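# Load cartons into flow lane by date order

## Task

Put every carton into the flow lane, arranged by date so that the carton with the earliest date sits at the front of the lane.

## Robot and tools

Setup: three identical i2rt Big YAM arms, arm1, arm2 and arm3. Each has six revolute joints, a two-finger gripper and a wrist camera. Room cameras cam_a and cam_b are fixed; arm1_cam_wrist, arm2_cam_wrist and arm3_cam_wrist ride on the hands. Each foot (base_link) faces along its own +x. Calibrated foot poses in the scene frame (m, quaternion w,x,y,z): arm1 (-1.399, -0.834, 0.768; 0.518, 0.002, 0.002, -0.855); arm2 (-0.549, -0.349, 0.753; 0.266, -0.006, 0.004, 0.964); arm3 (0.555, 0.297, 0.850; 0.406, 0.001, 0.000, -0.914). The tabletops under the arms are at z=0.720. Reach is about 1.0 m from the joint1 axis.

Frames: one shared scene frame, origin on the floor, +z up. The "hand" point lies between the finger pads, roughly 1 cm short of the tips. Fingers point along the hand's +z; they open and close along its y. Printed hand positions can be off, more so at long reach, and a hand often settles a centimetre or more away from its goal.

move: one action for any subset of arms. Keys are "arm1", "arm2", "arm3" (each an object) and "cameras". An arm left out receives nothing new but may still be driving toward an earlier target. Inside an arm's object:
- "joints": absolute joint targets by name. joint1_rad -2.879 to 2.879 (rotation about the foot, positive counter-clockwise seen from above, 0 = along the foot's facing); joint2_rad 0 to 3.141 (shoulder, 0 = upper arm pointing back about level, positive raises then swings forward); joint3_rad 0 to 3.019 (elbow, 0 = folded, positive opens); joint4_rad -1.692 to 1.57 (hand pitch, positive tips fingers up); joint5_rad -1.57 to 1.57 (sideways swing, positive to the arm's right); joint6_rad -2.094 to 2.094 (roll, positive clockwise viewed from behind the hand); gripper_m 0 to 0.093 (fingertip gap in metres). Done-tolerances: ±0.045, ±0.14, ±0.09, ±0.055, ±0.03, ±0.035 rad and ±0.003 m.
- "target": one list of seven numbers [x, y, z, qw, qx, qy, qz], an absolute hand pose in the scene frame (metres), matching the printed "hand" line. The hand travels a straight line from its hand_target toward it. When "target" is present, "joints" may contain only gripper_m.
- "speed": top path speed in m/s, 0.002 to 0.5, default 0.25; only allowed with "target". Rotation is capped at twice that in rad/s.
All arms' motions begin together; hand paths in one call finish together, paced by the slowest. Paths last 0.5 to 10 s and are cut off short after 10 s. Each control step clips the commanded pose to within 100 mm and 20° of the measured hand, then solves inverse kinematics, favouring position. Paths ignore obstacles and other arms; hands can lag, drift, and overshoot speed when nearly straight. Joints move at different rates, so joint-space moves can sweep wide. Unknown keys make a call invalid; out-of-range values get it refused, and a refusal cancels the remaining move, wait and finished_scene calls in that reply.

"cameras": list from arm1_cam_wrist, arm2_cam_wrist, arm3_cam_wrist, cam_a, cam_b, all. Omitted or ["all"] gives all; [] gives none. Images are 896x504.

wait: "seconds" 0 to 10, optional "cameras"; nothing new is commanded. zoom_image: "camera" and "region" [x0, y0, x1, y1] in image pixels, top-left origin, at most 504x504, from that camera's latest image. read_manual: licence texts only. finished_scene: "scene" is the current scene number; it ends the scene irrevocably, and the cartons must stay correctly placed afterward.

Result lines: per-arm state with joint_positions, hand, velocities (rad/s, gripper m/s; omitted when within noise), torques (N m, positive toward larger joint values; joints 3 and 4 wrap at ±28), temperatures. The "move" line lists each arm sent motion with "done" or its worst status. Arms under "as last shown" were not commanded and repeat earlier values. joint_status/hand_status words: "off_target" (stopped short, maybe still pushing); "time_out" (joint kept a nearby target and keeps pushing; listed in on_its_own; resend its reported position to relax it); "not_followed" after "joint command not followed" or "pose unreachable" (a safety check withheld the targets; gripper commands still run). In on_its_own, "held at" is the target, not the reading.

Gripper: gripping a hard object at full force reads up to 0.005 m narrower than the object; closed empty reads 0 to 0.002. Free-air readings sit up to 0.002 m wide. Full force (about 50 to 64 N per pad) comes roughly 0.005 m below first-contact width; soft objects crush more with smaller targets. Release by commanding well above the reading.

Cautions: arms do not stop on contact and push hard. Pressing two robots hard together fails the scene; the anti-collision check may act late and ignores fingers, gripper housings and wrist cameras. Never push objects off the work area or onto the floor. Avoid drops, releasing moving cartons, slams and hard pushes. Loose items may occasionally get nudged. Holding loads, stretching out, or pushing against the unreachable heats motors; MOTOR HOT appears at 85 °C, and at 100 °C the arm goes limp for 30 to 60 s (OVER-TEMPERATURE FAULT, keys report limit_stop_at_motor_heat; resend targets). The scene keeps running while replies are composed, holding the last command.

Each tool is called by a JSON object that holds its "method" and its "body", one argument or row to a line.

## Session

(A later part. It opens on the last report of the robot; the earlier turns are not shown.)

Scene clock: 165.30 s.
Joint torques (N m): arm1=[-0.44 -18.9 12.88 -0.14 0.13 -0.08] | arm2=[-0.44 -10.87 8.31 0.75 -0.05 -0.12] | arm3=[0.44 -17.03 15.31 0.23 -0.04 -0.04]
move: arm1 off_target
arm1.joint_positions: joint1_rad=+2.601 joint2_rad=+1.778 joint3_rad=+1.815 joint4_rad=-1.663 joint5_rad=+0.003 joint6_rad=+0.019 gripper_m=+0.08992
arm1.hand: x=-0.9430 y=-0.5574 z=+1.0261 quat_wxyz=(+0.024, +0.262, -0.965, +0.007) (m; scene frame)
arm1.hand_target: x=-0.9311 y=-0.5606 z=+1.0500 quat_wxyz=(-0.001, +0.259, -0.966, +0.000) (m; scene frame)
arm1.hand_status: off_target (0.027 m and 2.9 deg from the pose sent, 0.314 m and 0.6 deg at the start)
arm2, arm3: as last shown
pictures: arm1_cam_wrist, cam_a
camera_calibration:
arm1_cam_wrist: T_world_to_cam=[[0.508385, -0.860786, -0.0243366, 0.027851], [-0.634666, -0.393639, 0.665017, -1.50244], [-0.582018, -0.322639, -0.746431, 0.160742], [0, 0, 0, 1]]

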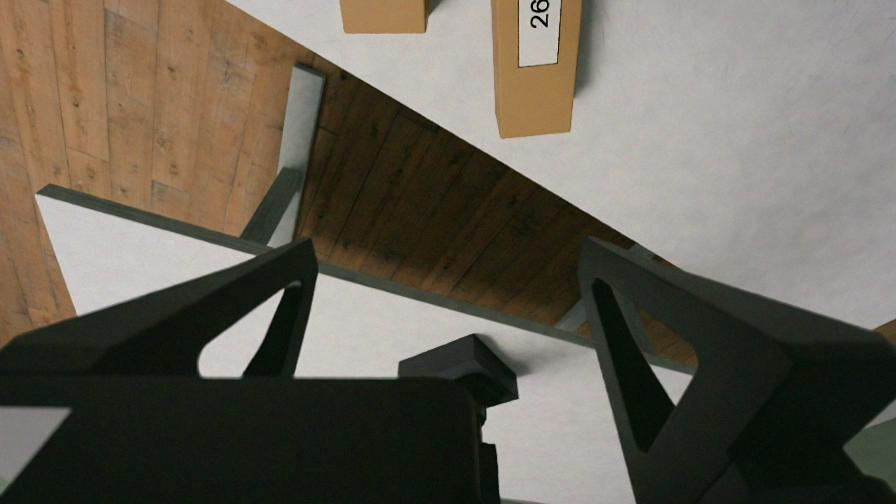

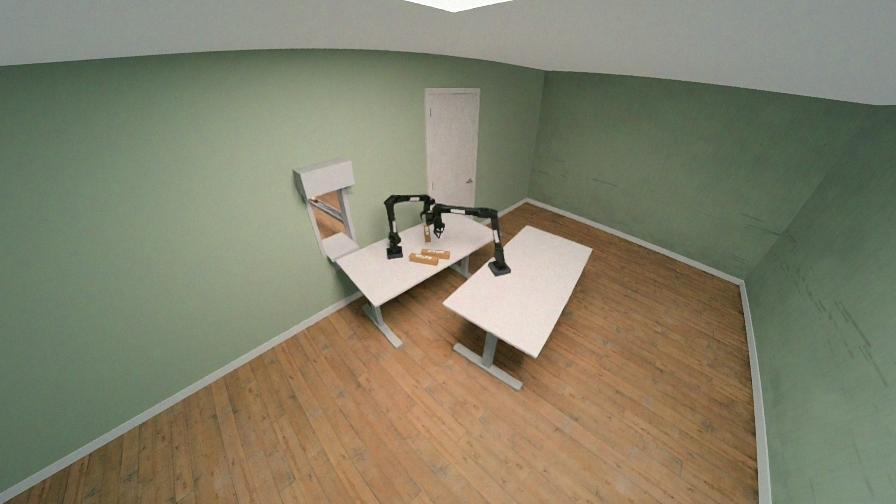

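{"method": "move", "body": {
  "arm1": {"joints":{"joint1_rad":1.0,"joint2_rad":0.5,"joint3_rad":1.3}},
  "arm2": {"target":[-0.56,-0.72,1.1,0,0.326,0.9455,0]},
  "cameras": []
}}

{"method": "move", "body": {
  "arm2": {"target":[-0.93,-0.65,1.1,0,0.9659,0.2588,0]},
  "cameras": ["arm2_cam_wrist","cam_a"]
}}

Scene clock: 171.47 s.
Joint torques (N m): arm1=[-0.62 3.55 7.72 0.95 0 -0.04] | arm2=[-0.67 -6.71 14.16 0.01 -0.11 -0.12] | arm3=[0.62 -17.2 15.32 0.31 -0.05 -0.01]
move: arm1 done; arm2 off_target
arm1.joint_positions: joint1_rad=+1.017 joint2_rad=+0.496 joint3_rad=+1.297 joint4_rad=-1.667 joint5_rad=+0.006 joint6_rad=+0.016 gripper_m=+0.08995
arm1.joint_status: all done
arm1.hand: x=-1.3262 y=-0.9630 z=+1.2244 quat_wxyz=(-0.300, -0.473, -0.811, +0.168) (m; scene frame)
arm2.joint_positions: joint1_rad=+2.105 joint2_rad=+1.277 joint3_rad=+1.431 joint4_rad=-1.687 joint5_rad=+0.009 joint6_rad=-0.912 gripper_m=+0.09398
arm2.hand: x=-0.5557 y=-0.7091 z=+1.0827 quat_wxyz=(+0.008, +0.326, +0.945, -0.023) (m; scene frame)
arm2.hand_target: x=-0.5599 y=-0.7192 z=+1.0991 quat_wxyz=(+0.013, +0.326, +0.945, -0.038) (m; scene frame)
arm2.hand_status: off_target (0.021 m and 2.8 deg from the pose sent, 0.206 m and 1.3 deg at the start; a joint's target at an end of its range on 35 of 59 steps)
arm3: as last shown
pictures: none

Scene clock: 176.30 s.
Joint torques (N m): arm1=[-0.5 3.43 7.72 0.95 0 -0.04] | arm2=[-0.26 -11.16 14.86 0.06 0.03 0.05] | arm3=[0.5 -17.14 15.32 0.27 -0.04 -0.03]
move: arm2 off_target
arm1, arm3: as last shown
arm1.joint_positions: joint1_rad=+1.016 joint2_rad=+0.496 joint3_rad=+1.297 joint4_rad=-1.667 joint5_rad=+0.006 joint6_rad=+0.016 gripper_m=+0.08995
arm2.joint_positions: joint1_rad=+1.230 joint2_rad=+1.552 joint3_rad=+1.722 joint4_rad=-1.687 joint5_rad=+0.014 joint6_rad=+0.148 gripper_m=+0.09398
arm2.hand: x=-0.9176 y=-0.6439 z=+1.0829 quat_wxyz=(+0.011, +0.963, +0.268, -0.025) (m; scene frame)
arm2.hand_target: x=-0.9292 y=-0.6492 z=+1.0991 quat_wxyz=(+0.018, +0.965, +0.259, -0.041) (m; scene frame)
arm2.hand_status: off_target (0.022 m and 3.3 deg from the pose sent, 0.379 m and 111.9 deg at the start; a joint's target at an end of its range on 142 of 145 steps)
pictures: arm2_cam_wrist, cam_a
camera_calibration:
arm2_cam_wrist: T_world_to_cam=[[-0.519912, 0.854207, 0.00465274, 0.0659587], [0.73082, 0.44198, 0.52015, 0.399907], [0.442259, 0.273833, -0.854062, 1.62989], [0, 0, 0, 1]]

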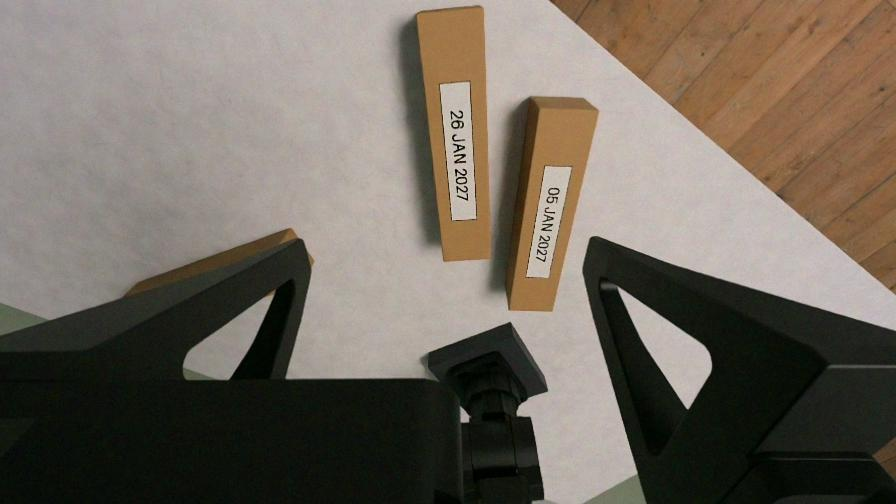

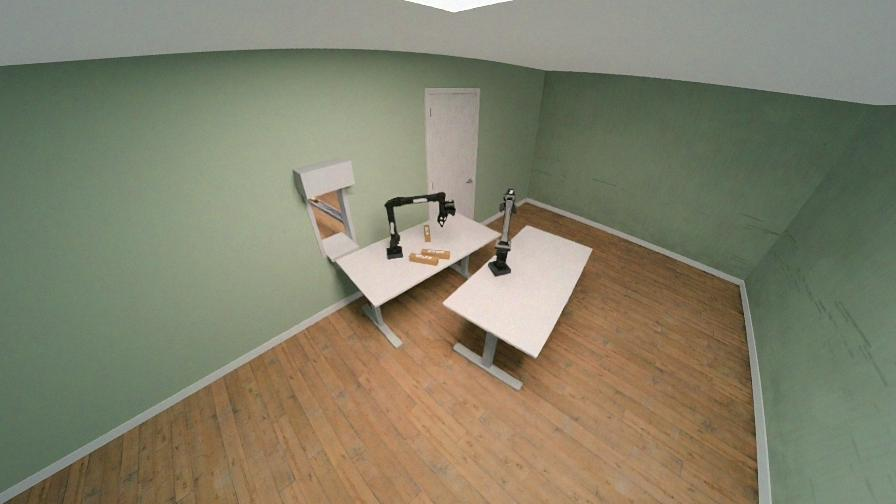

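{"method": "move", "body": {
  "arm2": {"target":[-0.858,-0.463,0.9,0,0.9659,0.2588,0]},
  "cameras": ["arm2_cam_wrist"]
}}

{"method": "move", "body": {
  "arm2": {"target":[-0.858,-0.463,0.765,0,0.9659,0.2588,0],"speed":0.12},
  "cameras": ["arm2_cam_wrist"]
}}

Scene clock: 196.97 s.
Joint torques (N m): arm1=[-0.62 3.37 7.73 0.95 0 -0.04] | arm2=[-0.62 -7.53 8.09 0.84 -0.11 -0.14] | arm3=[0.56 -17.08 15.31 0.31 -0.03 -0.03]
move: arm2 done
arm1: as last shown
arm2.joint_positions: joint1_rad=+0.918 joint2_rad=+1.248 joint3_rad=+0.951 joint4_rad=-1.266 joint5_rad=+0.016 joint6_rad=-0.144 gripper_m=+0.09398
arm2.hand: x=-0.8608 y=-0.4674 z=+0.9052 quat_wxyz=(-0.001, +0.966, +0.258, -0.002) (m; scene frame)
arm2.hand_target: x=-0.8579 y=-0.4632 z=+0.9000 quat_wxyz=(+0.000, +0.966, +0.259, +0.000) (m; scene frame)
arm2.hand_status: done (0.007 m and 0.2 deg from the pose sent, 0.264 m and 3.3 deg at the start)
arm3.joint_positions: joint1_rad=+0.626 joint2_rad=+1.568 joint3_rad=+1.821 joint4_rad=-1.693 joint5_rad=+0.003 joint6_rad=-0.098 gripper_m=+0.09397
arm3.hand: x=+0.4996 y=-0.1901 z=+1.2114 quat_wxyz=(-0.041, -0.710, -0.702, +0.051) (m; scene frame)
pictures: arm2_cam_wrist
camera_calibration:
arm2_cam_wrist: T_world_to_cam=[[-0.502486, 0.864453, 0.0151409, -0.0441662], [0.718896, 0.40802, 0.562769, 0.308124], [0.480309, 0.293668, -0.826476, 1.42179], [0, 0, 0, 1]]

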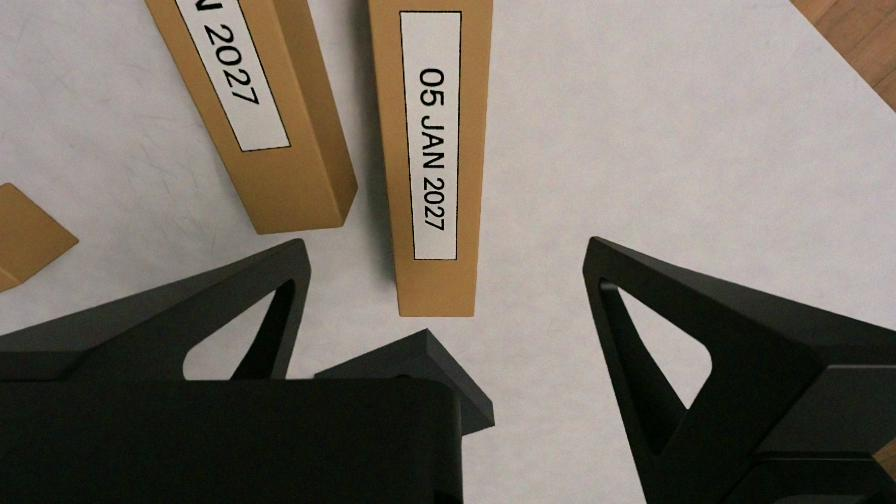

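Scene clock: 198.87 s.
Joint torques (N m): arm1=[-0.67 3.49 7.72 0.95 0 -0.04] | arm2=[-0.73 -6.95 6.56 0.84 -0.11 -0.13] | arm3=[0.62 -17.26 15.28 0.31 -0.04 -0.04]
move: arm2 off_target
arm1, arm3: as last shown
arm2.joint_positions: joint1_rad=+0.913 joint2_rad=+1.437 joint3_rad=+0.733 joint4_rad=-0.845 joint5_rad=+0.016 joint6_rad=-0.150 gripper_m=+0.09398
arm2.hand: x=-0.8621 y=-0.4681 z=+0.7735 quat_wxyz=(+0.000, +0.966, +0.258, -0.009) (m; scene frame)
arm2.hand_target: x=-0.8577 y=-0.4630 z=+0.7652 quat_wxyz=(+0.000, +0.966, +0.259, +0.000) (m; scene frame)
arm2.hand_status: off_target (0.011 m and 1.0 deg from the pose sent, 0.140 m and 0.3 deg at the start)
pictures: arm2_cam_wrist
camera_calibration:
arm2_cam_wrist: T_world_to_cam=[[-0.5031, 0.864055, 0.0172789, -0.0445469], [0.725599, 0.411453, 0.551554, 0.399562], [0.469464, 0.290025, -0.83396, 1.30845], [0, 0, 0, 1]]

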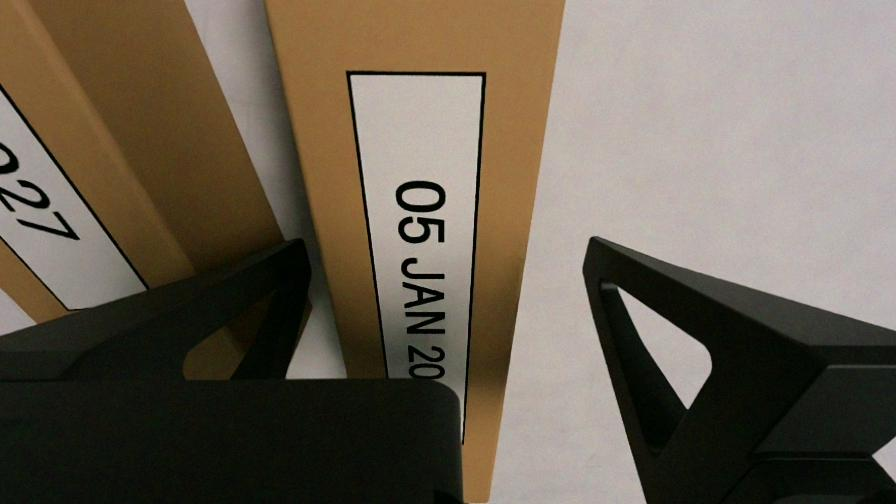

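{"method": "move", "body": {
  "arm2": {"target":[-0.855,-0.463,0.742,0,0.9659,0.2588,0],"speed":0.08},
  "cameras": []
}}

{"method": "move", "body": {
  "arm2": {"joints":{"gripper_m":0.052}},
  "cameras": ["arm2_cam_wrist"]
}}

{"method": "move", "body": {
  "arm2": {"target":[-0.84,-0.455,0.98,0,0.9659,0.2588,0],"speed":0.15},
  "cameras": ["cam_a"]
}}

Scene clock: 202.20 s.
Joint torques (N m): arm1=[-0.5 3.37 7.71 0.95 0 -0.04] | arm2=[-0.5 -7.12 6.01 0.83 -0.11 -0.1] | arm3=[0.62 -16.97 15.28 0.24 -0.04 -0.03]
move: arm2 off_target
arm1, arm3: as last shown
arm2.joint_positions: joint1_rad=+0.913 joint2_rad=+1.484 joint3_rad=+0.704 joint4_rad=-0.767 joint5_rad=+0.016 joint6_rad=-0.150 gripper_m=+0.09398
arm2.hand: x=-0.8607 y=-0.4680 z=+0.7508 quat_wxyz=(+0.000, +0.966, +0.259, -0.010) (m; scene frame)
arm2.hand_target: x=-0.8549 y=-0.4631 z=+0.7424 quat_wxyz=(+0.000, +0.966, +0.259, +0.000) (m; scene frame)
arm2.hand_status: off_target (0.012 m and 1.1 deg from the pose sent, 0.033 m and 1.0 deg at the start)
pictures: none

Scene clock: 202.83 s.
Joint torques (N m): arm1=[-0.62 3.43 7.71 0.96 0 -0.04] | arm2=[-0.5 -7.12 6 0.81 0.12 -0.1] | arm3=[0.38 -16.73 15.28 0.29 -0.04 -0.02]
move: arm2 off_target
arm1, arm3: as last shown
arm2.joint_positions: joint1_rad=+0.913 joint2_rad=+1.484 joint3_rad=+0.704 joint4_rad=-0.767 joint5_rad=+0.010 joint6_rad=-0.150 gripper_m=+0.05984
arm2.joint_status: gripper_m off_target (ended at +0.05987, target +0.05200)
arm2.hand: x=-0.8603 y=-0.4689 z=+0.7507 quat_wxyz=(+0.003, +0.966, +0.259, -0.009) (m; scene frame)
pictures: arm2_cam_wrist
camera_calibration:
arm2_cam_wrist: T_world_to_cam=[[-0.503508, 0.863913, 0.0115491, -0.0386968], [0.725162, 0.415298, 0.549244, 0.414285], [0.469703, 0.284923, -0.835582, 1.28786], [0, 0, 0, 1]]

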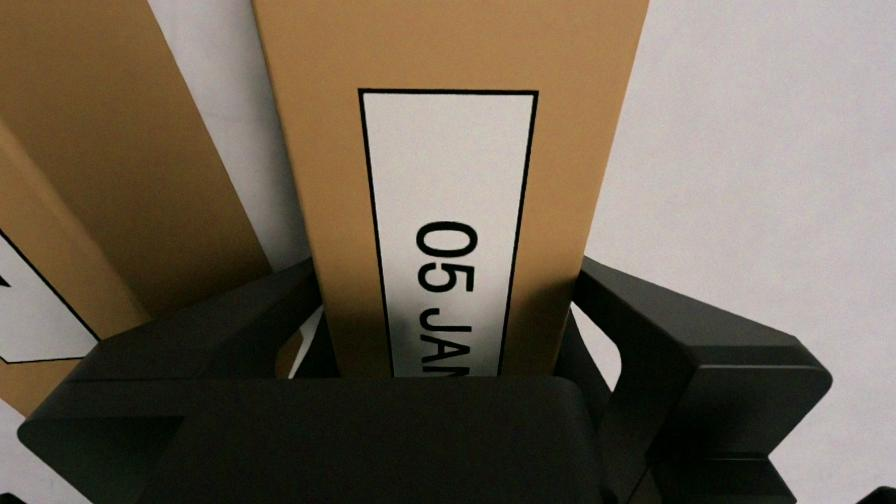

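Scene clock: 205.23 s.
Joint torques (N m): arm1=[-0.56 3.43 7.72 0.95 0 -0.04] | arm2=[-0.26 -6.3 16.14 -0.47 0.03 -0.07] | arm3=[0.5 -17.08 15.32 0.24 -0.04 -0.03]
move: arm2 off_target
arm1, arm3: as last shown
arm2.joint_positions: joint1_rad=+0.913 joint2_rad=+1.146 joint3_rad=+0.980 joint4_rad=-1.477 joint5_rad=+0.013 joint6_rad=-0.150 gripper_m=+0.05984
arm2.hand: x=-0.8181 y=-0.4488 z=+0.9468 quat_wxyz=(-0.004, +0.965, +0.259, +0.039) (m; scene frame)
arm2.hand_target: x=-0.8380 y=-0.4543 z=+0.9795 quat_wxyz=(+0.000, +0.966, +0.259, +0.000) (m; scene frame)
arm2.hand_status: off_target (0.040 m and 4.4 deg from the pose sent, 0.231 m and 1.1 deg at the start)
pictures: cam_a

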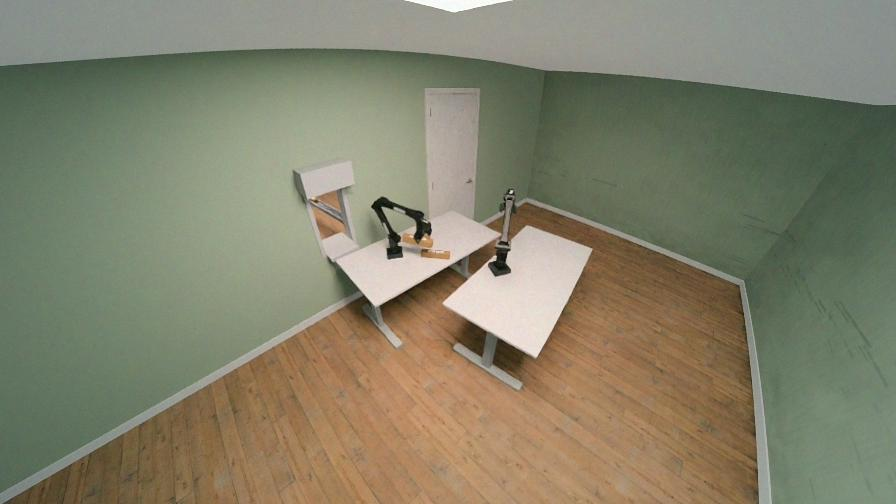

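{"method": "move", "body": {
  "arm2": {"joints":{"joint1_rad":-0.5}},
  "arm3": {"target":[0.3,0.15,1.2,0,0.969,0.246,0]},
  "cameras": []
}}

{"method": "move", "body": {
  "arm2": {"joints":{"joint1_rad":-1.95,"joint6_rad":0.1}},
  "cameras": ["cam_a","arm3_cam_wrist"]
}}

{"method": "zoom_image", "body": {
  "camera": "cam_a",
  "region": [280, 150, 440, 270]
}}

Scene clock: 213.80 s.
Joint torques (N m): arm1=[-0.62 3.49 7.71 0.94 0 -0.03] | arm2=[-0.44 -6.48 16.1 -0.38 -0.07 -0.06] | arm3=[-0.67 -8.82 10.88 0.31 0.13 -0.06]
move: arm2 done; arm3 off_target
arm1: as last shown
arm2.joint_positions: joint1_rad=-0.494 joint2_rad=+1.146 joint3_rad=+0.980 joint4_rad=-1.478 joint5_rad=+0.016 joint6_rad=-0.150 gripper_m=+0.05982
arm2.joint_status: all done
arm2.hand: x=-0.6942 y=-0.0993 z=+0.9439 quat_wxyz=(+0.017, +0.903, -0.427, +0.042) (m; scene frame)
arm3.joint_positions: joint1_rad=-0.298 joint2_rad=+1.054 joint3_rad=+1.319 joint4_rad=-1.693 joint5_rad=-0.003 joint6_rad=+0.041 gripper_m=+0.09398
arm3.hand: x=+0.2986 y=+0.1449 z=+1.1997 quat_wxyz=(-0.022, -0.967, -0.246, +0.067) (m; scene frame)
arm3.hand_target: x=+0.2998 y=+0.1497 z=+1.1992 quat_wxyz=(-0.019, -0.967, -0.245, +0.063) (m; scene frame)
arm3.hand_status: off_target (0.005 m and 8.1 deg from the pose sent, 0.395 m and 61.3 deg at the start; a joint's target at an end of its range on 75 of 91 steps)
pictures: none

Scene clock: 215.67 s.
Joint torques (N m): arm1=[-0.62 3.43 7.72 0.95 0 -0.04] | arm2=[-0.38 -6.24 16.16 -0.34 -0.05 0.08] | arm3=[-0.62 -8.82 10.92 0.29 0.12 -0.03]
Heat: arm1: hottest joint3_rad 41 °C; arm2: hottest joint3_rad 50 °C; arm3: hottest joint3_rad 48 °C.
move: arm2 done
arm1.joint_positions: joint1_rad=+1.016 joint2_rad=+0.496 joint3_rad=+1.297 joint4_rad=-1.667 joint5_rad=+0.006 joint6_rad=+0.016 gripper_m=+0.08995
arm1.hand: x=-1.3262 y=-0.9630 z=+1.2244 quat_wxyz=(-0.300, -0.473, -0.811, +0.168) (m; scene frame)
arm2.joint_positions: joint1_rad=-1.946 joint2_rad=+1.146 joint3_rad=+0.980 joint4_rad=-1.478 joint5_rad=+0.016 joint6_rad=+0.091 gripper_m=+0.05981
arm2.joint_status: all done
arm2.hand: x=-0.3218 y=-0.1747 z=+0.9483 quat_wxyz=(+0.029, +0.279, -0.960, +0.028) (m; scene frame)
arm3: as last shown
arm3.joint_positions: joint1_rad=-0.298 joint2_rad=+1.054 joint3_rad=+1.319 joint4_rad=-1.693 joint5_rad=-0.003 joint6_rad=+0.040 gripper_m=+0.09398
pictures: arm3_cam_wrist, cam_a
camera_calibration:
arm3_cam_wrist: T_world_to_cam=[[-0.465406, 0.884988, -0.0139128, 0.028334], [0.774868, 0.414991, 0.476826, -0.861682], [0.427759, 0.211137, -0.878888, 1.01912], [0, 0, 0, 1]]

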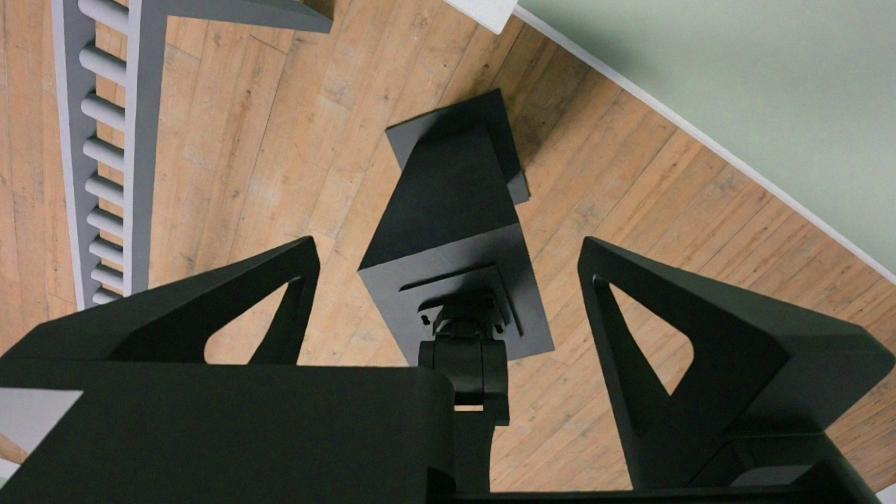

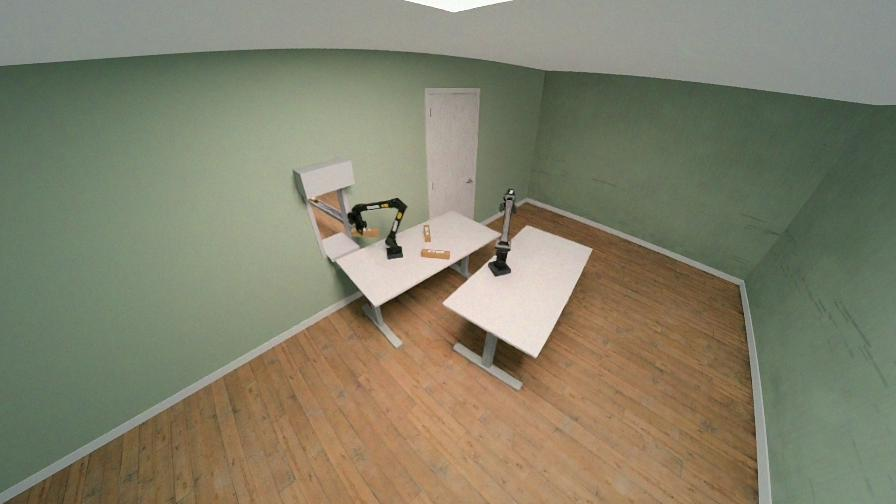

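Scaled by 3.150 from the camera's 896x504 image, which has a finer 1280x720 frame.

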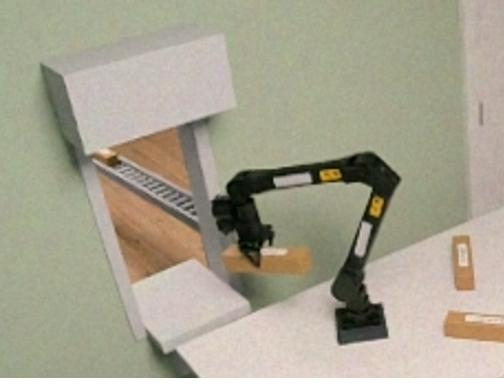

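{"method": "move", "body": {
  "arm2": {"target":[-0.28,0.02,1.02,0,0,1,0],"speed":0.2},
  "cameras": []
}}

{"method": "move", "body": {
  "arm2": {"target":[0.0,0.04,1.0,0,0,1,0],"speed":0.15},
  "cameras": ["cam_a","cam_b"]
}}

{"method": "zoom_image", "body": {
  "camera": "cam_a",
  "region": [280, 150, 440, 270]
}}

{"method": "zoom_image", "body": {
  "camera": "cam_b",
  "region": [500, 130, 640, 260]
}}

Scene clock: 223.20 s.
Joint torques (N m): arm1=[-0.67 3.43 7.72 0.95 0 -0.04] | arm2=[0.32 -12.45 16.54 -0.28 0.07 0.08] | arm3=[-0.56 -8.59 10.81 0.32 0.11 -0.04]
move: arm2 off_target
arm1, arm3: as last shown
arm2.joint_positions: joint1_rad=-1.681 joint2_rad=+1.518 joint3_rad=+1.437 joint4_rad=-1.560 joint5_rad=-0.016 joint6_rad=+0.917 gripper_m=+0.05980
arm2.hand: x=-0.2906 y=-0.0001 z=+0.9877 quat_wxyz=(+0.023, +0.002, -0.999, +0.029) (m; scene frame)
arm2.hand_target: x=-0.2816 y=+0.0180 z=+1.0198 quat_wxyz=(+0.000, +0.000, -1.000, -0.001) (m; scene frame)
arm2.hand_status: off_target (0.039 m and 4.2 deg from the pose sent, 0.212 m and 32.7 deg at the start)
pictures: none

Scene clock: 226.27 s.
Joint torques (N m): arm1=[-0.5 3.43 7.71 0.94 0 -0.03] | arm2=[-0.73 -21.66 16.76 -0.23 -0.04 -0.12] | arm3=[-0.5 -8.64 10.85 0.27 0.13 -0.05]
move: arm2 off_target
arm1, arm3: as last shown
arm2.joint_positions: joint1_rad=-1.989 joint2_rad=+2.125 joint3_rad=+2.227 joint4_rad=-1.685 joint5_rad=-0.013 joint6_rad=+0.621 gripper_m=+0.05980
arm2.hand: x=-0.0153 y=+0.0321 z=+0.9637 quat_wxyz=(+0.004, -0.004, -1.000, +0.004) (m; scene frame)
arm2.hand_target: x=-0.0027 y=+0.0381 z=+0.9995 quat_wxyz=(-0.029, +0.000, -0.999, -0.020) (m; scene frame)
arm2.hand_status: off_target (0.040 m and 0.8 deg from the pose sent, 0.294 m and 4.2 deg at the start; a joint's target at an end of its range on 42 of 92 steps)
pictures: cam_a, cam_b

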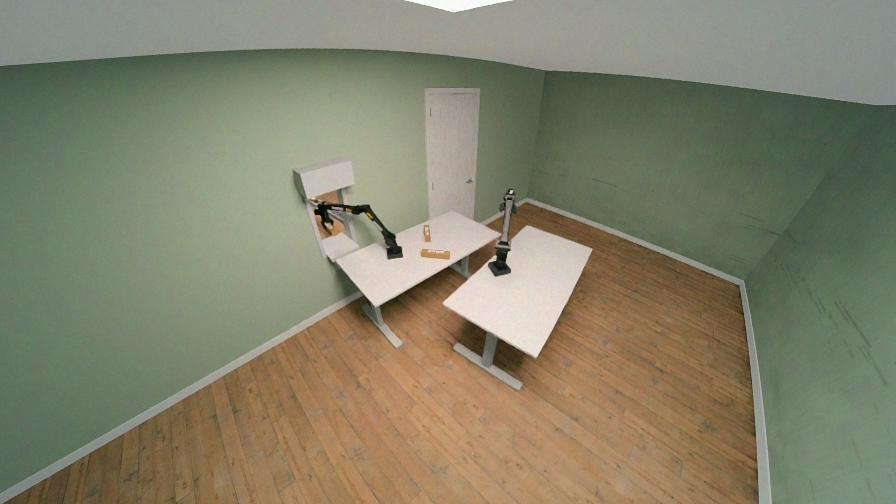

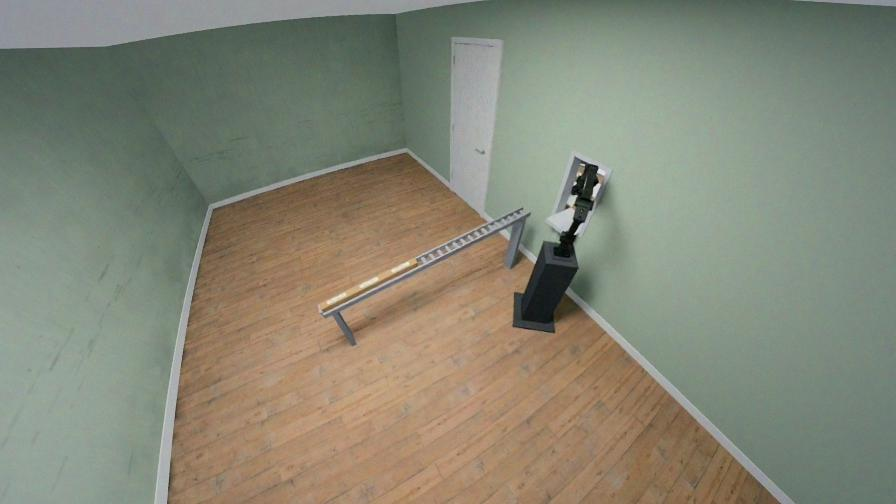

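Scaled by 3.150 from the camera's 896x504 image, which has a finer 1280x720 frame.

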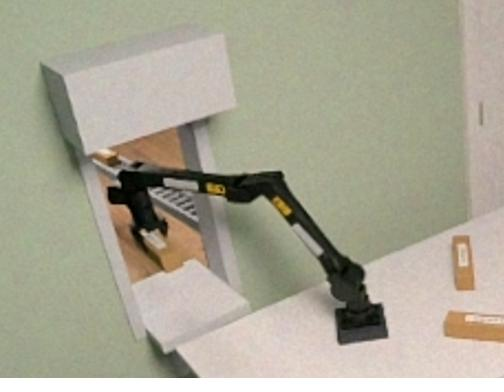

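Scaled by 3.600 from the camera's 896x504 image, which has a finer 1280x720 frame.

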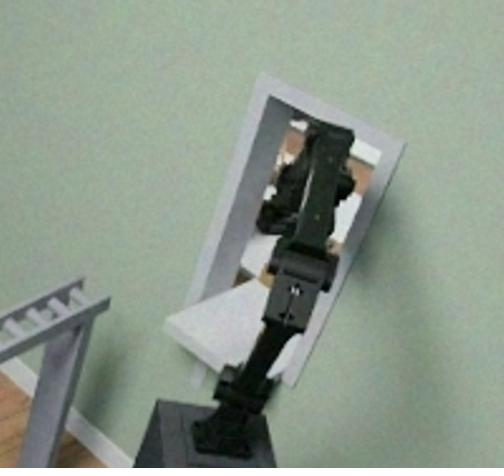

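{"method": "move", "body": {
  "arm2": {"target":[0.0,0.035,0.85,0,0,1,0],"speed":0.1},
  "cameras": []
}}

{"method": "move", "body": {
  "arm2": {"target":[0.0,0.035,0.8,0,0,1,0],"speed":0.04},
  "cameras": ["cam_a","arm2_cam_wrist"]
}}

{"method": "zoom_image", "body": {
  "camera": "cam_a",
  "region": [300, 190, 380, 270]
}}

Scene clock: 231.27 s.
Joint torques (N m): arm1=[-0.56 3.43 7.72 0.95 0 -0.04] | arm2=[-0.91 -22.59 9.76 0.55 -0.04 -0.11] | arm3=[-0.67 -8.76 10.82 0.31 0.11 -0.04]
move: arm2 done
arm1, arm3: as last shown
arm2.joint_positions: joint1_rad=-1.989 joint2_rad=+2.186 joint3_rad=+2.016 joint4_rad=-1.418 joint5_rad=-0.013 joint6_rad=+0.617 gripper_m=+0.05980
arm2.hand: x=-0.0040 y=+0.0378 z=+0.8442 quat_wxyz=(+0.006, -0.002, -1.000, +0.005) (m; scene frame)
arm2.hand_target: x=+0.0000 y=+0.0350 z=+0.8501 quat_wxyz=(+0.000, +0.000, -1.000, +0.000) (m; scene frame)
arm2.hand_status: done (0.008 m and 0.9 deg from the pose sent, 0.115 m and 0.8 deg at the start)
pictures: none

Scene clock: 233.03 s.
Joint torques (N m): arm1=[-0.5 3.43 7.72 0.95 0 -0.04] | arm2=[-0.79 -22.36 9.37 0.58 -0.05 -0.11] | arm3=[-0.44 -8.41 10.89 0.25 0.14 -0.03]
move: arm2 done
arm1, arm3: as last shown
arm2.joint_positions: joint1_rad=-1.989 joint2_rad=+2.213 joint3_rad=+1.942 joint4_rad=-1.309 joint5_rad=-0.013 joint6_rad=+0.617 gripper_m=+0.05980
arm2.hand: x=-0.0030 y=+0.0378 z=+0.7990 quat_wxyz=(+0.002, -0.002, -1.000, +0.003) (m; scene frame)
arm2.hand_target: x=+0.0000 y=+0.0350 z=+0.8001 quat_wxyz=(+0.000, +0.000, -1.000, +0.000) (m; scene frame)
arm2.hand_status: done (0.004 m and 0.5 deg from the pose sent, 0.044 m and 0.9 deg at the start)
pictures: arm2_cam_wrist, cam_a
camera_calibration:
arm2_cam_wrist: T_world_to_cam=[[0.0011015, -0.999818, 0.0190492, 0.0205707], [-0.822019, 0.00994243, 0.569373, -0.449753], [-0.569458, -0.016286, -0.821859, 0.778489], [0, 0, 0, 1]]

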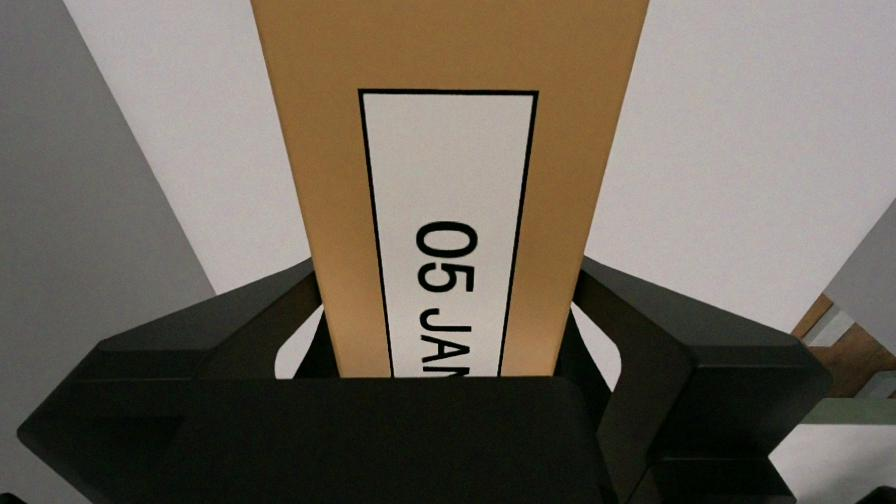

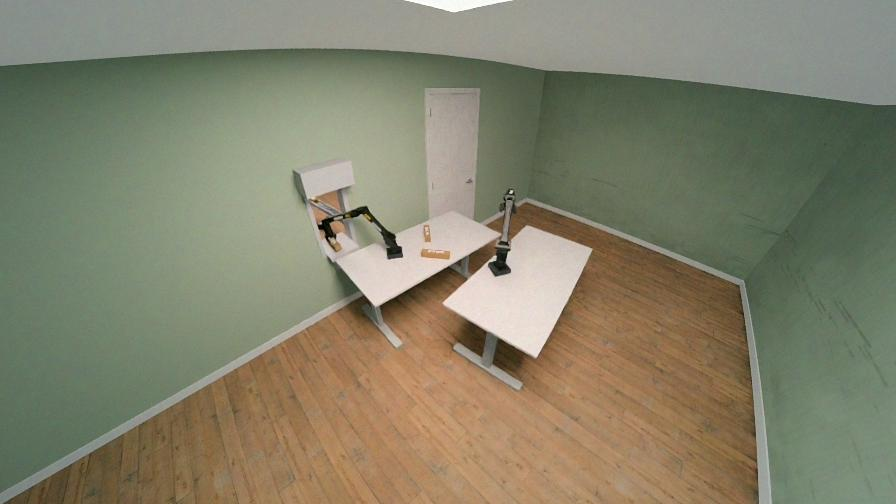

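Scaled by 6.300 from the camera's 896x504 image, which has a finer 1280x720 frame.

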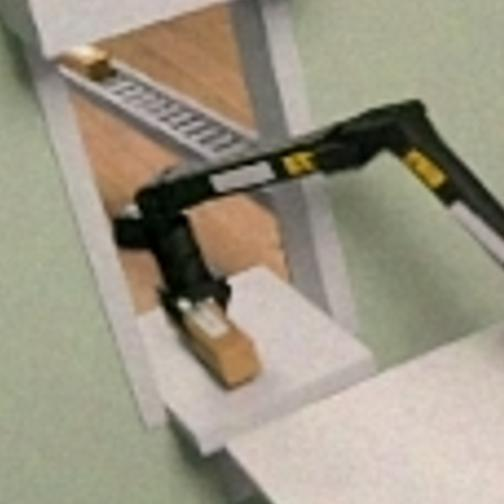

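{"method": "move", "body": {
  "arm2": {"target":[0.0,0.03,0.782,0,0,1,0],"speed":0.03},
  "cameras": []
}}

{"method": "move", "body": {
  "arm2": {"target":[0.0,0.03,0.768,0,0,1,0],"speed":0.03},
  "cameras": ["cam_a","cam_b"]
}}

{"method": "zoom_image", "body": {
  "camera": "cam_a",
  "region": [300, 190, 380, 270]
}}

Scene clock: 236.97 s.
Joint torques (N m): arm1=[-0.56 3.49 7.71 0.95 0 -0.04] | arm2=[-1.26 -21.83 9.03 0.59 -0.06 -0.12] | arm3=[-0.38 -8.41 10.85 0.29 0.11 -0.02]
move: arm2 done
arm1, arm3: as last shown
arm2.joint_positions: joint1_rad=-1.989 joint2_rad=+2.219 joint3_rad=+1.907 joint4_rad=-1.265 joint5_rad=-0.013 joint6_rad=+0.612 gripper_m=+0.05980
arm2.hand: x=-0.0047 y=+0.0359 z=+0.7821 quat_wxyz=(+0.002, +0.000, -1.000, +0.002) (m; scene frame)
arm2.hand_target: x=-0.0001 y=+0.0301 z=+0.7820 quat_wxyz=(+0.000, +0.000, -1.000, +0.000) (m; scene frame)
arm2.hand_status: done (0.008 m and 0.3 deg from the pose sent, 0.019 m and 0.5 deg at the start)
pictures: none

Scene clock: 237.93 s.
Joint torques (N m): arm1=[-0.56 3.43 7.69 0.95 0 -0.03] | arm2=[-1.14 -21.13 8.55 0.66 -0.05 -0.12] | arm3=[-0.56 -8.53 10.91 0.31 0.12 -0.04]
move: arm2 off_target
arm1, arm3: as last shown
arm2.joint_positions: joint1_rad=-1.990 joint2_rad=+2.220 joint3_rad=+1.898 joint4_rad=-1.238 joint5_rad=-0.013 joint6_rad=+0.612 gripper_m=+0.05980
arm2.hand: x=-0.0015 y=+0.0378 z=+0.7785 quat_wxyz=(-0.006, +0.000, -1.000, -0.003) (m; scene frame)
arm2.hand_target: x=-0.0001 y=+0.0299 z=+0.7682 quat_wxyz=(+0.000, +0.000, -1.000, +0.000) (m; scene frame)
arm2.hand_status: off_target (0.013 m and 0.8 deg from the pose sent, 0.016 m and 0.3 deg at the start)
pictures: cam_a, cam_b

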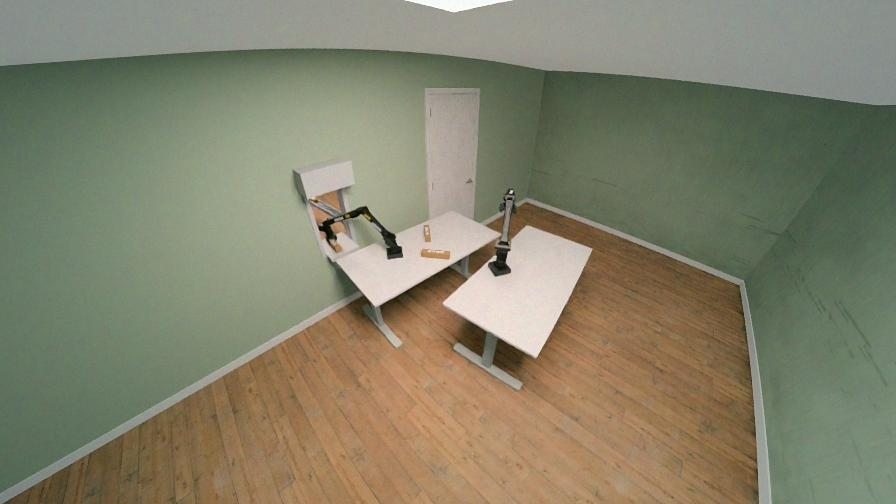

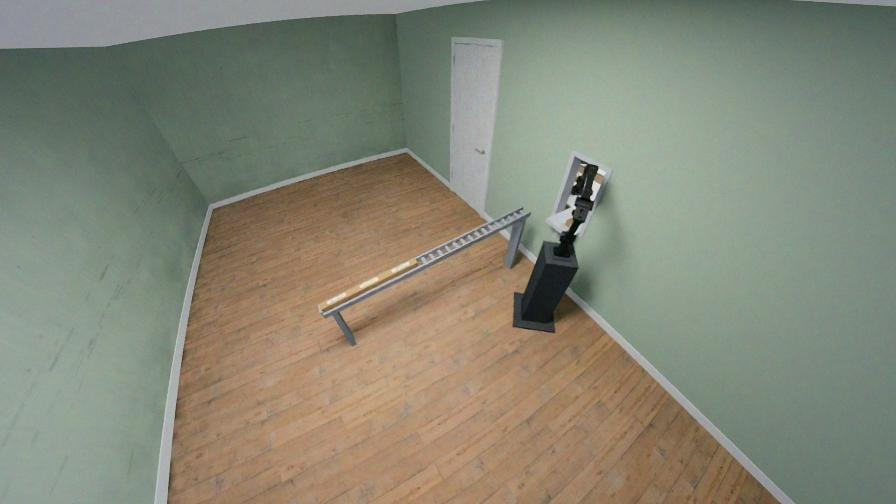

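Scaled by 6.300 from the camera's 896x504 image, which has a finer 1280x720 frame.

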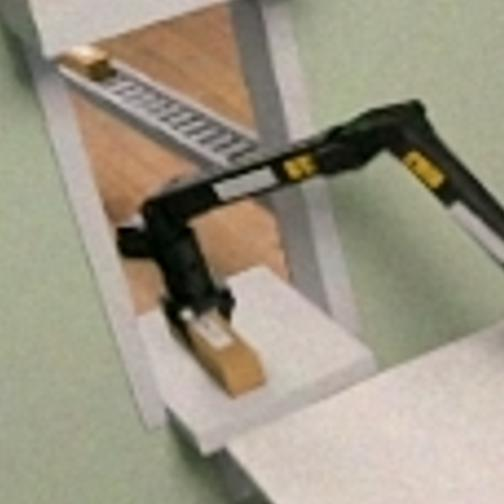

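{"method": "move", "body": {
  "arm2": {"joints":{"gripper_m":0.09}},
  "cameras": []
}}

{"method": "move", "body": {
  "arm2": {"target":[-0.01,0.03,0.97,0,0,1,0],"speed":0.15},
  "cameras": []
}}

{"method": "move", "body": {
  "arm2": {"target":[-0.29,-0.02,1.05,0,0,1,0],"speed":0.3},
  "cameras": ["cam_a"]
}}

{"method": "zoom_image", "body": {
  "camera": "cam_a",
  "region": [290, 180, 390, 280]
}}

Scene clock: 241.50 s.
Joint torques (N m): arm1=[-0.5 3.43 7.71 0.96 0 -0.04] | arm2=[-1.14 -21.48 8.55 0.66 -0.03 -0.12] | arm3=[-0.38 -8.41 10.89 0.29 0.11 -0.02]
move: arm2 done
arm1: as last shown
arm2.joint_positions: joint1_rad=-1.990 joint2_rad=+2.220 joint3_rad=+1.898 joint4_rad=-1.237 joint5_rad=-0.013 joint6_rad=+0.612 gripper_m=+0.08986
arm2.joint_status: all done
arm2.hand: x=-0.0016 y=+0.0379 z=+0.7784 quat_wxyz=(-0.006, +0.000, -1.000, -0.003) (m; scene frame)
arm3.joint_positions: joint1_rad=-0.298 joint2_rad=+1.054 joint3_rad=+1.319 joint4_rad=-1.693 joint5_rad=-0.003 joint6_rad=+0.040 gripper_m=+0.09398
arm3.hand: x=+0.2986 y=+0.1449 z=+1.1997 quat_wxyz=(-0.022, -0.967, -0.246, +0.067) (m; scene frame)
pictures: none

Scene clock: 243.70 s.
Joint torques (N m): arm1=[-0.56 3.49 7.72 0.95 0 -0.04] | arm2=[-0.79 -19.72 14.99 -0.23 -0.01 -0.08] | arm3=[-0.85 -8.76 10.88 0.32 0.13 -0.01]
Heat: arm1: hottest joint3_rad 40 °C; arm2: hottest joint3_rad 52 °C; arm3: hottest joint3_rad 43 °C.
move: arm2 off_target
arm1.joint_positions: joint1_rad=+1.016 joint2_rad=+0.496 joint3_rad=+1.297 joint4_rad=-1.667 joint5_rad=+0.006 joint6_rad=+0.016 gripper_m=+0.08995
arm1.hand: x=-1.3262 y=-0.9630 z=+1.2244 quat_wxyz=(-0.300, -0.473, -0.811, +0.168) (m; scene frame)
arm2.joint_positions: joint1_rad=-1.990 joint2_rad=+2.107 joint3_rad=+2.179 joint4_rad=-1.679 joint5_rad=-0.013 joint6_rad=+0.612 gripper_m=+0.08995
arm2.hand: x=-0.0233 y=+0.0259 z=+0.9565 quat_wxyz=(+0.014, +0.000, -1.000, +0.011) (m; scene frame)
arm2.hand_target: x=-0.0109 y=+0.0294 z=+0.9700 quat_wxyz=(-0.001, +0.000, -1.000, +0.000) (m; scene frame)
arm2.hand_status: off_target (0.019 m and 2.1 deg from the pose sent, 0.192 m and 0.8 deg at the start)
arm3: as last shown
pictures: none

Scene clock: 245.70 s.
Joint torques (N m): arm1=[-0.56 3.49 7.73 0.95 0 -0.04] | arm2=[0.15 -9.82 8.53 0.01 0.08 0.07] | arm3=[-0.5 -8.53 10.82 0.32 0.12 -0.03]
move: arm2 off_target
arm1, arm3: as last shown
arm2.joint_positions: joint1_rad=-1.719 joint2_rad=+1.421 joint3_rad=+1.525 joint4_rad=-1.637 joint5_rad=-0.015 joint6_rad=+0.878 gripper_m=+0.08995
arm2.hand: x=-0.2853 y=-0.0183 z=+1.0608 quat_wxyz=(-0.011, +0.003, -1.000, -0.013) (m; scene frame)
arm2.hand_target: x=-0.2900 y=-0.0201 z=+1.0502 quat_wxyz=(+0.000, +0.000, -1.000, +0.000) (m; scene frame)
arm2.hand_status: off_target (0.012 m and 2.0 deg from the pose sent, 0.286 m and 2.1 deg at the start)
pictures: cam_a

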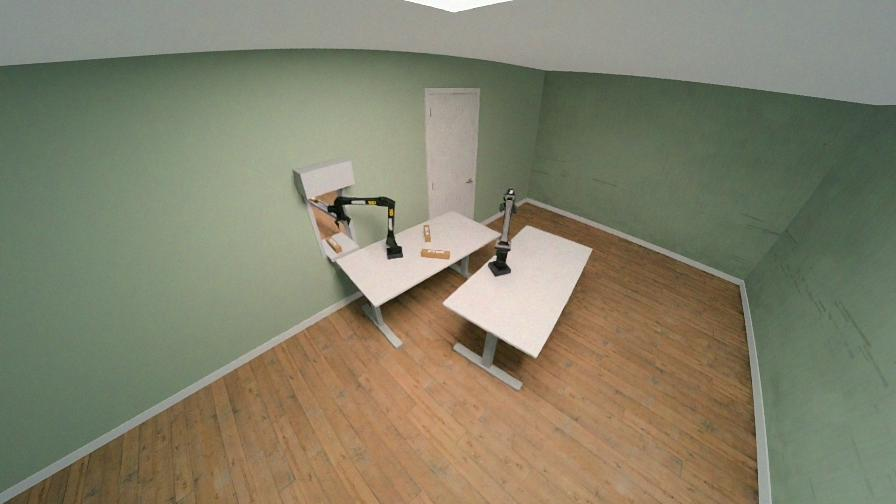

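Scaled by 5.040 from the camera's 896x504 image, which has a finer 1280x720 frame.

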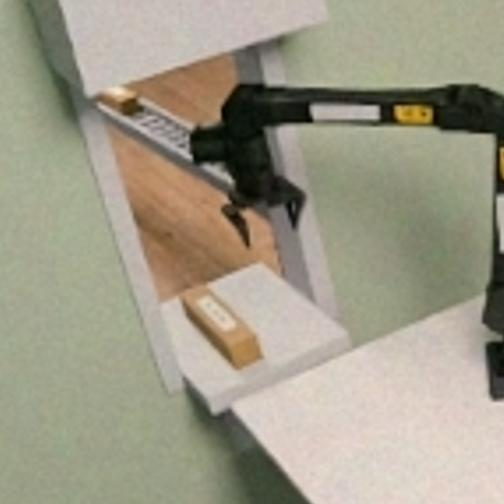

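{"method": "move", "body": {
  "arm2": {"joints":{"joint1_rad":0.2,"joint6_rad":0}},
  "arm3": {"target":[0.1,0.04,1.02,0,1,0,0]},
  "cameras": ["arm3_cam_wrist"]
}}

{"method": "move", "body": {
  "arm2": {"joints":{"joint1_rad":2.1,"joint6_rad":-0.9}},
  "arm3": {"target":[0.02,0.04,0.95,0,1,0,0]},
  "cameras": ["arm3_cam_wrist"]
}}

Scene clock: 252.10 s.
Joint torques (N m): arm1=[-0.56 3.43 7.72 0.96 0 -0.04] | arm2=[-0.5 -9.99 8.57 0.02 0.02 -0.11] | arm3=[-0.5 -19.6 14.61 0.29 0.01 0.14]
move: arm2 done; arm3 off_target
arm1: as last shown
arm2.joint_positions: joint1_rad=+0.207 joint2_rad=+1.421 joint3_rad=+1.525 joint4_rad=-1.637 joint5_rad=-0.015 joint6_rad=+0.009 gripper_m=+0.08998
arm2.joint_status: all done
arm2.hand: x=-0.9509 y=-0.2098 z=+1.0568 quat_wxyz=(+0.009, +0.985, -0.170, -0.014) (m; scene frame)
arm3.joint_positions: joint1_rad=-0.309 joint2_rad=+1.706 joint3_rad=+1.478 joint4_rad=-1.363 joint5_rad=+0.002 joint6_rad=+0.508 gripper_m=+0.09398
arm3.hand: x=+0.1156 y=+0.0431 z=+1.0132 quat_wxyz=(+0.006, -1.000, -0.010, -0.010) (m; scene frame)
arm3.hand_target: x=+0.1005 y=+0.0404 z=+1.0200 quat_wxyz=(+0.000, -1.000, +0.000, +0.000) (m; scene frame)
arm3.hand_status: off_target (0.017 m and 1.7 deg from the pose sent, 0.288 m and 29.7 deg at the start)
pictures: arm3_cam_wrist
camera_calibration:
arm3_cam_wrist: T_world_to_cam=[[-0.00383253, 0.999939, 0.0103591, -0.0522527], [0.791443, -0.00329881, 0.611234, -0.708786], [0.611231, 0.0105412, -0.791382, 0.85373], [0, 0, 0, 1]]

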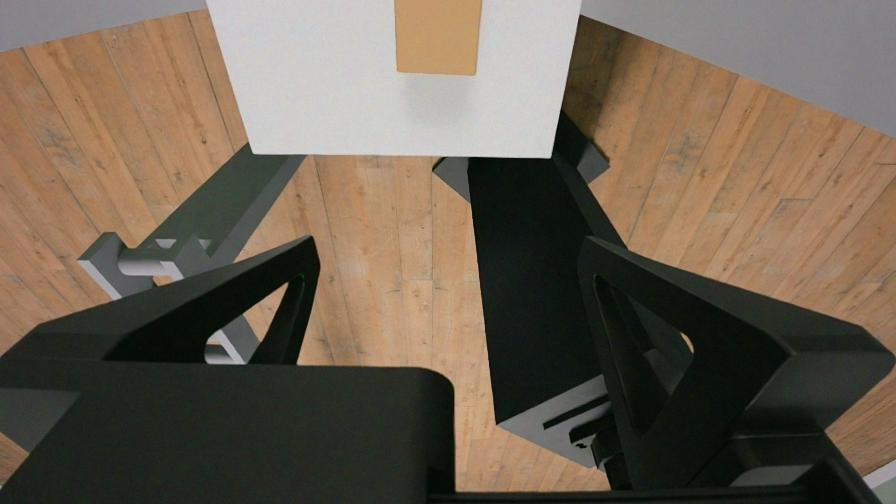

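Scene clock: 254.43 s.
Joint torques (N m): arm1=[-0.56 3.49 7.71 0.95 0 -0.04] | arm2=[-0.44 -9.64 8.55 0.06 -0.07 -0.11] | arm3=[0.09 -24.06 14 0.36 0.02 -0.03]
move: arm2 done; arm3 off_target
arm1: as last shown
arm2.joint_positions: joint1_rad=+2.107 joint2_rad=+1.421 joint3_rad=+1.525 joint4_rad=-1.637 joint5_rad=-0.016 joint6_rad=-0.889 gripper_m=+0.09003
arm2.joint_status: all done
arm2.hand: x=-0.5506 y=-0.7673 z=+1.0670 quat_wxyz=(+0.020, +0.335, +0.942, -0.019) (m; scene frame)
arm3.joint_positions: joint1_rad=-0.384 joint2_rad=+1.939 joint3_rad=+1.622 joint4_rad=-1.280 joint5_rad=+0.002 joint6_rad=+0.458 gripper_m=+0.09398
arm3.hand: x=+0.0342 y=+0.0453 z=+0.9436 quat_wxyz=(+0.007, -1.000, +0.003, -0.012) (m; scene frame)
arm3.hand_target: x=+0.0205 y=+0.0403 z=+0.9501 quat_wxyz=(+0.000, -1.000, +0.000, +0.000) (m; scene frame)
arm3.hand_status: off_target (0.016 m and 1.6 deg from the pose sent, 0.115 m and 1.7 deg at the start)
pictures: arm3_cam_wrist
camera_calibration:
arm3_cam_wrist: T_world_to_cam=[[0.0213069, 0.999707, 0.0114506, -0.0559707], [0.78844, -0.0238442, 0.61465, -0.604024], [0.614743, -0.00406817, -0.788717, 0.84646], [0, 0, 0, 1]]

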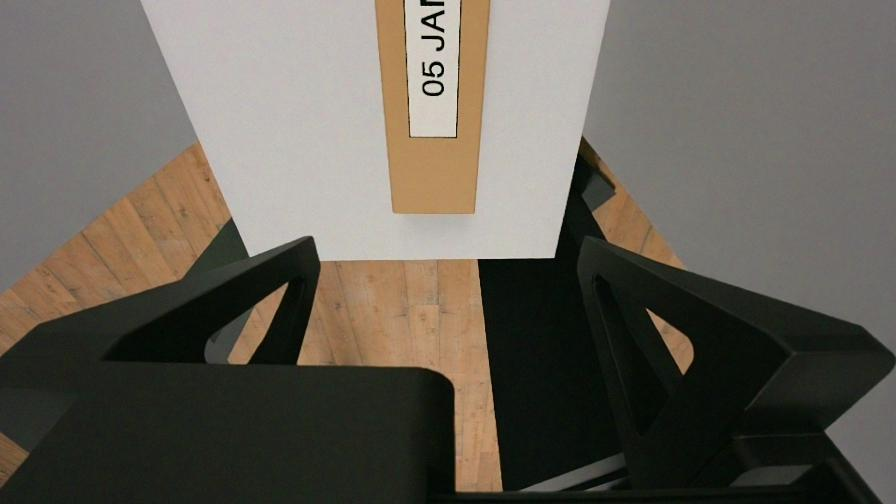

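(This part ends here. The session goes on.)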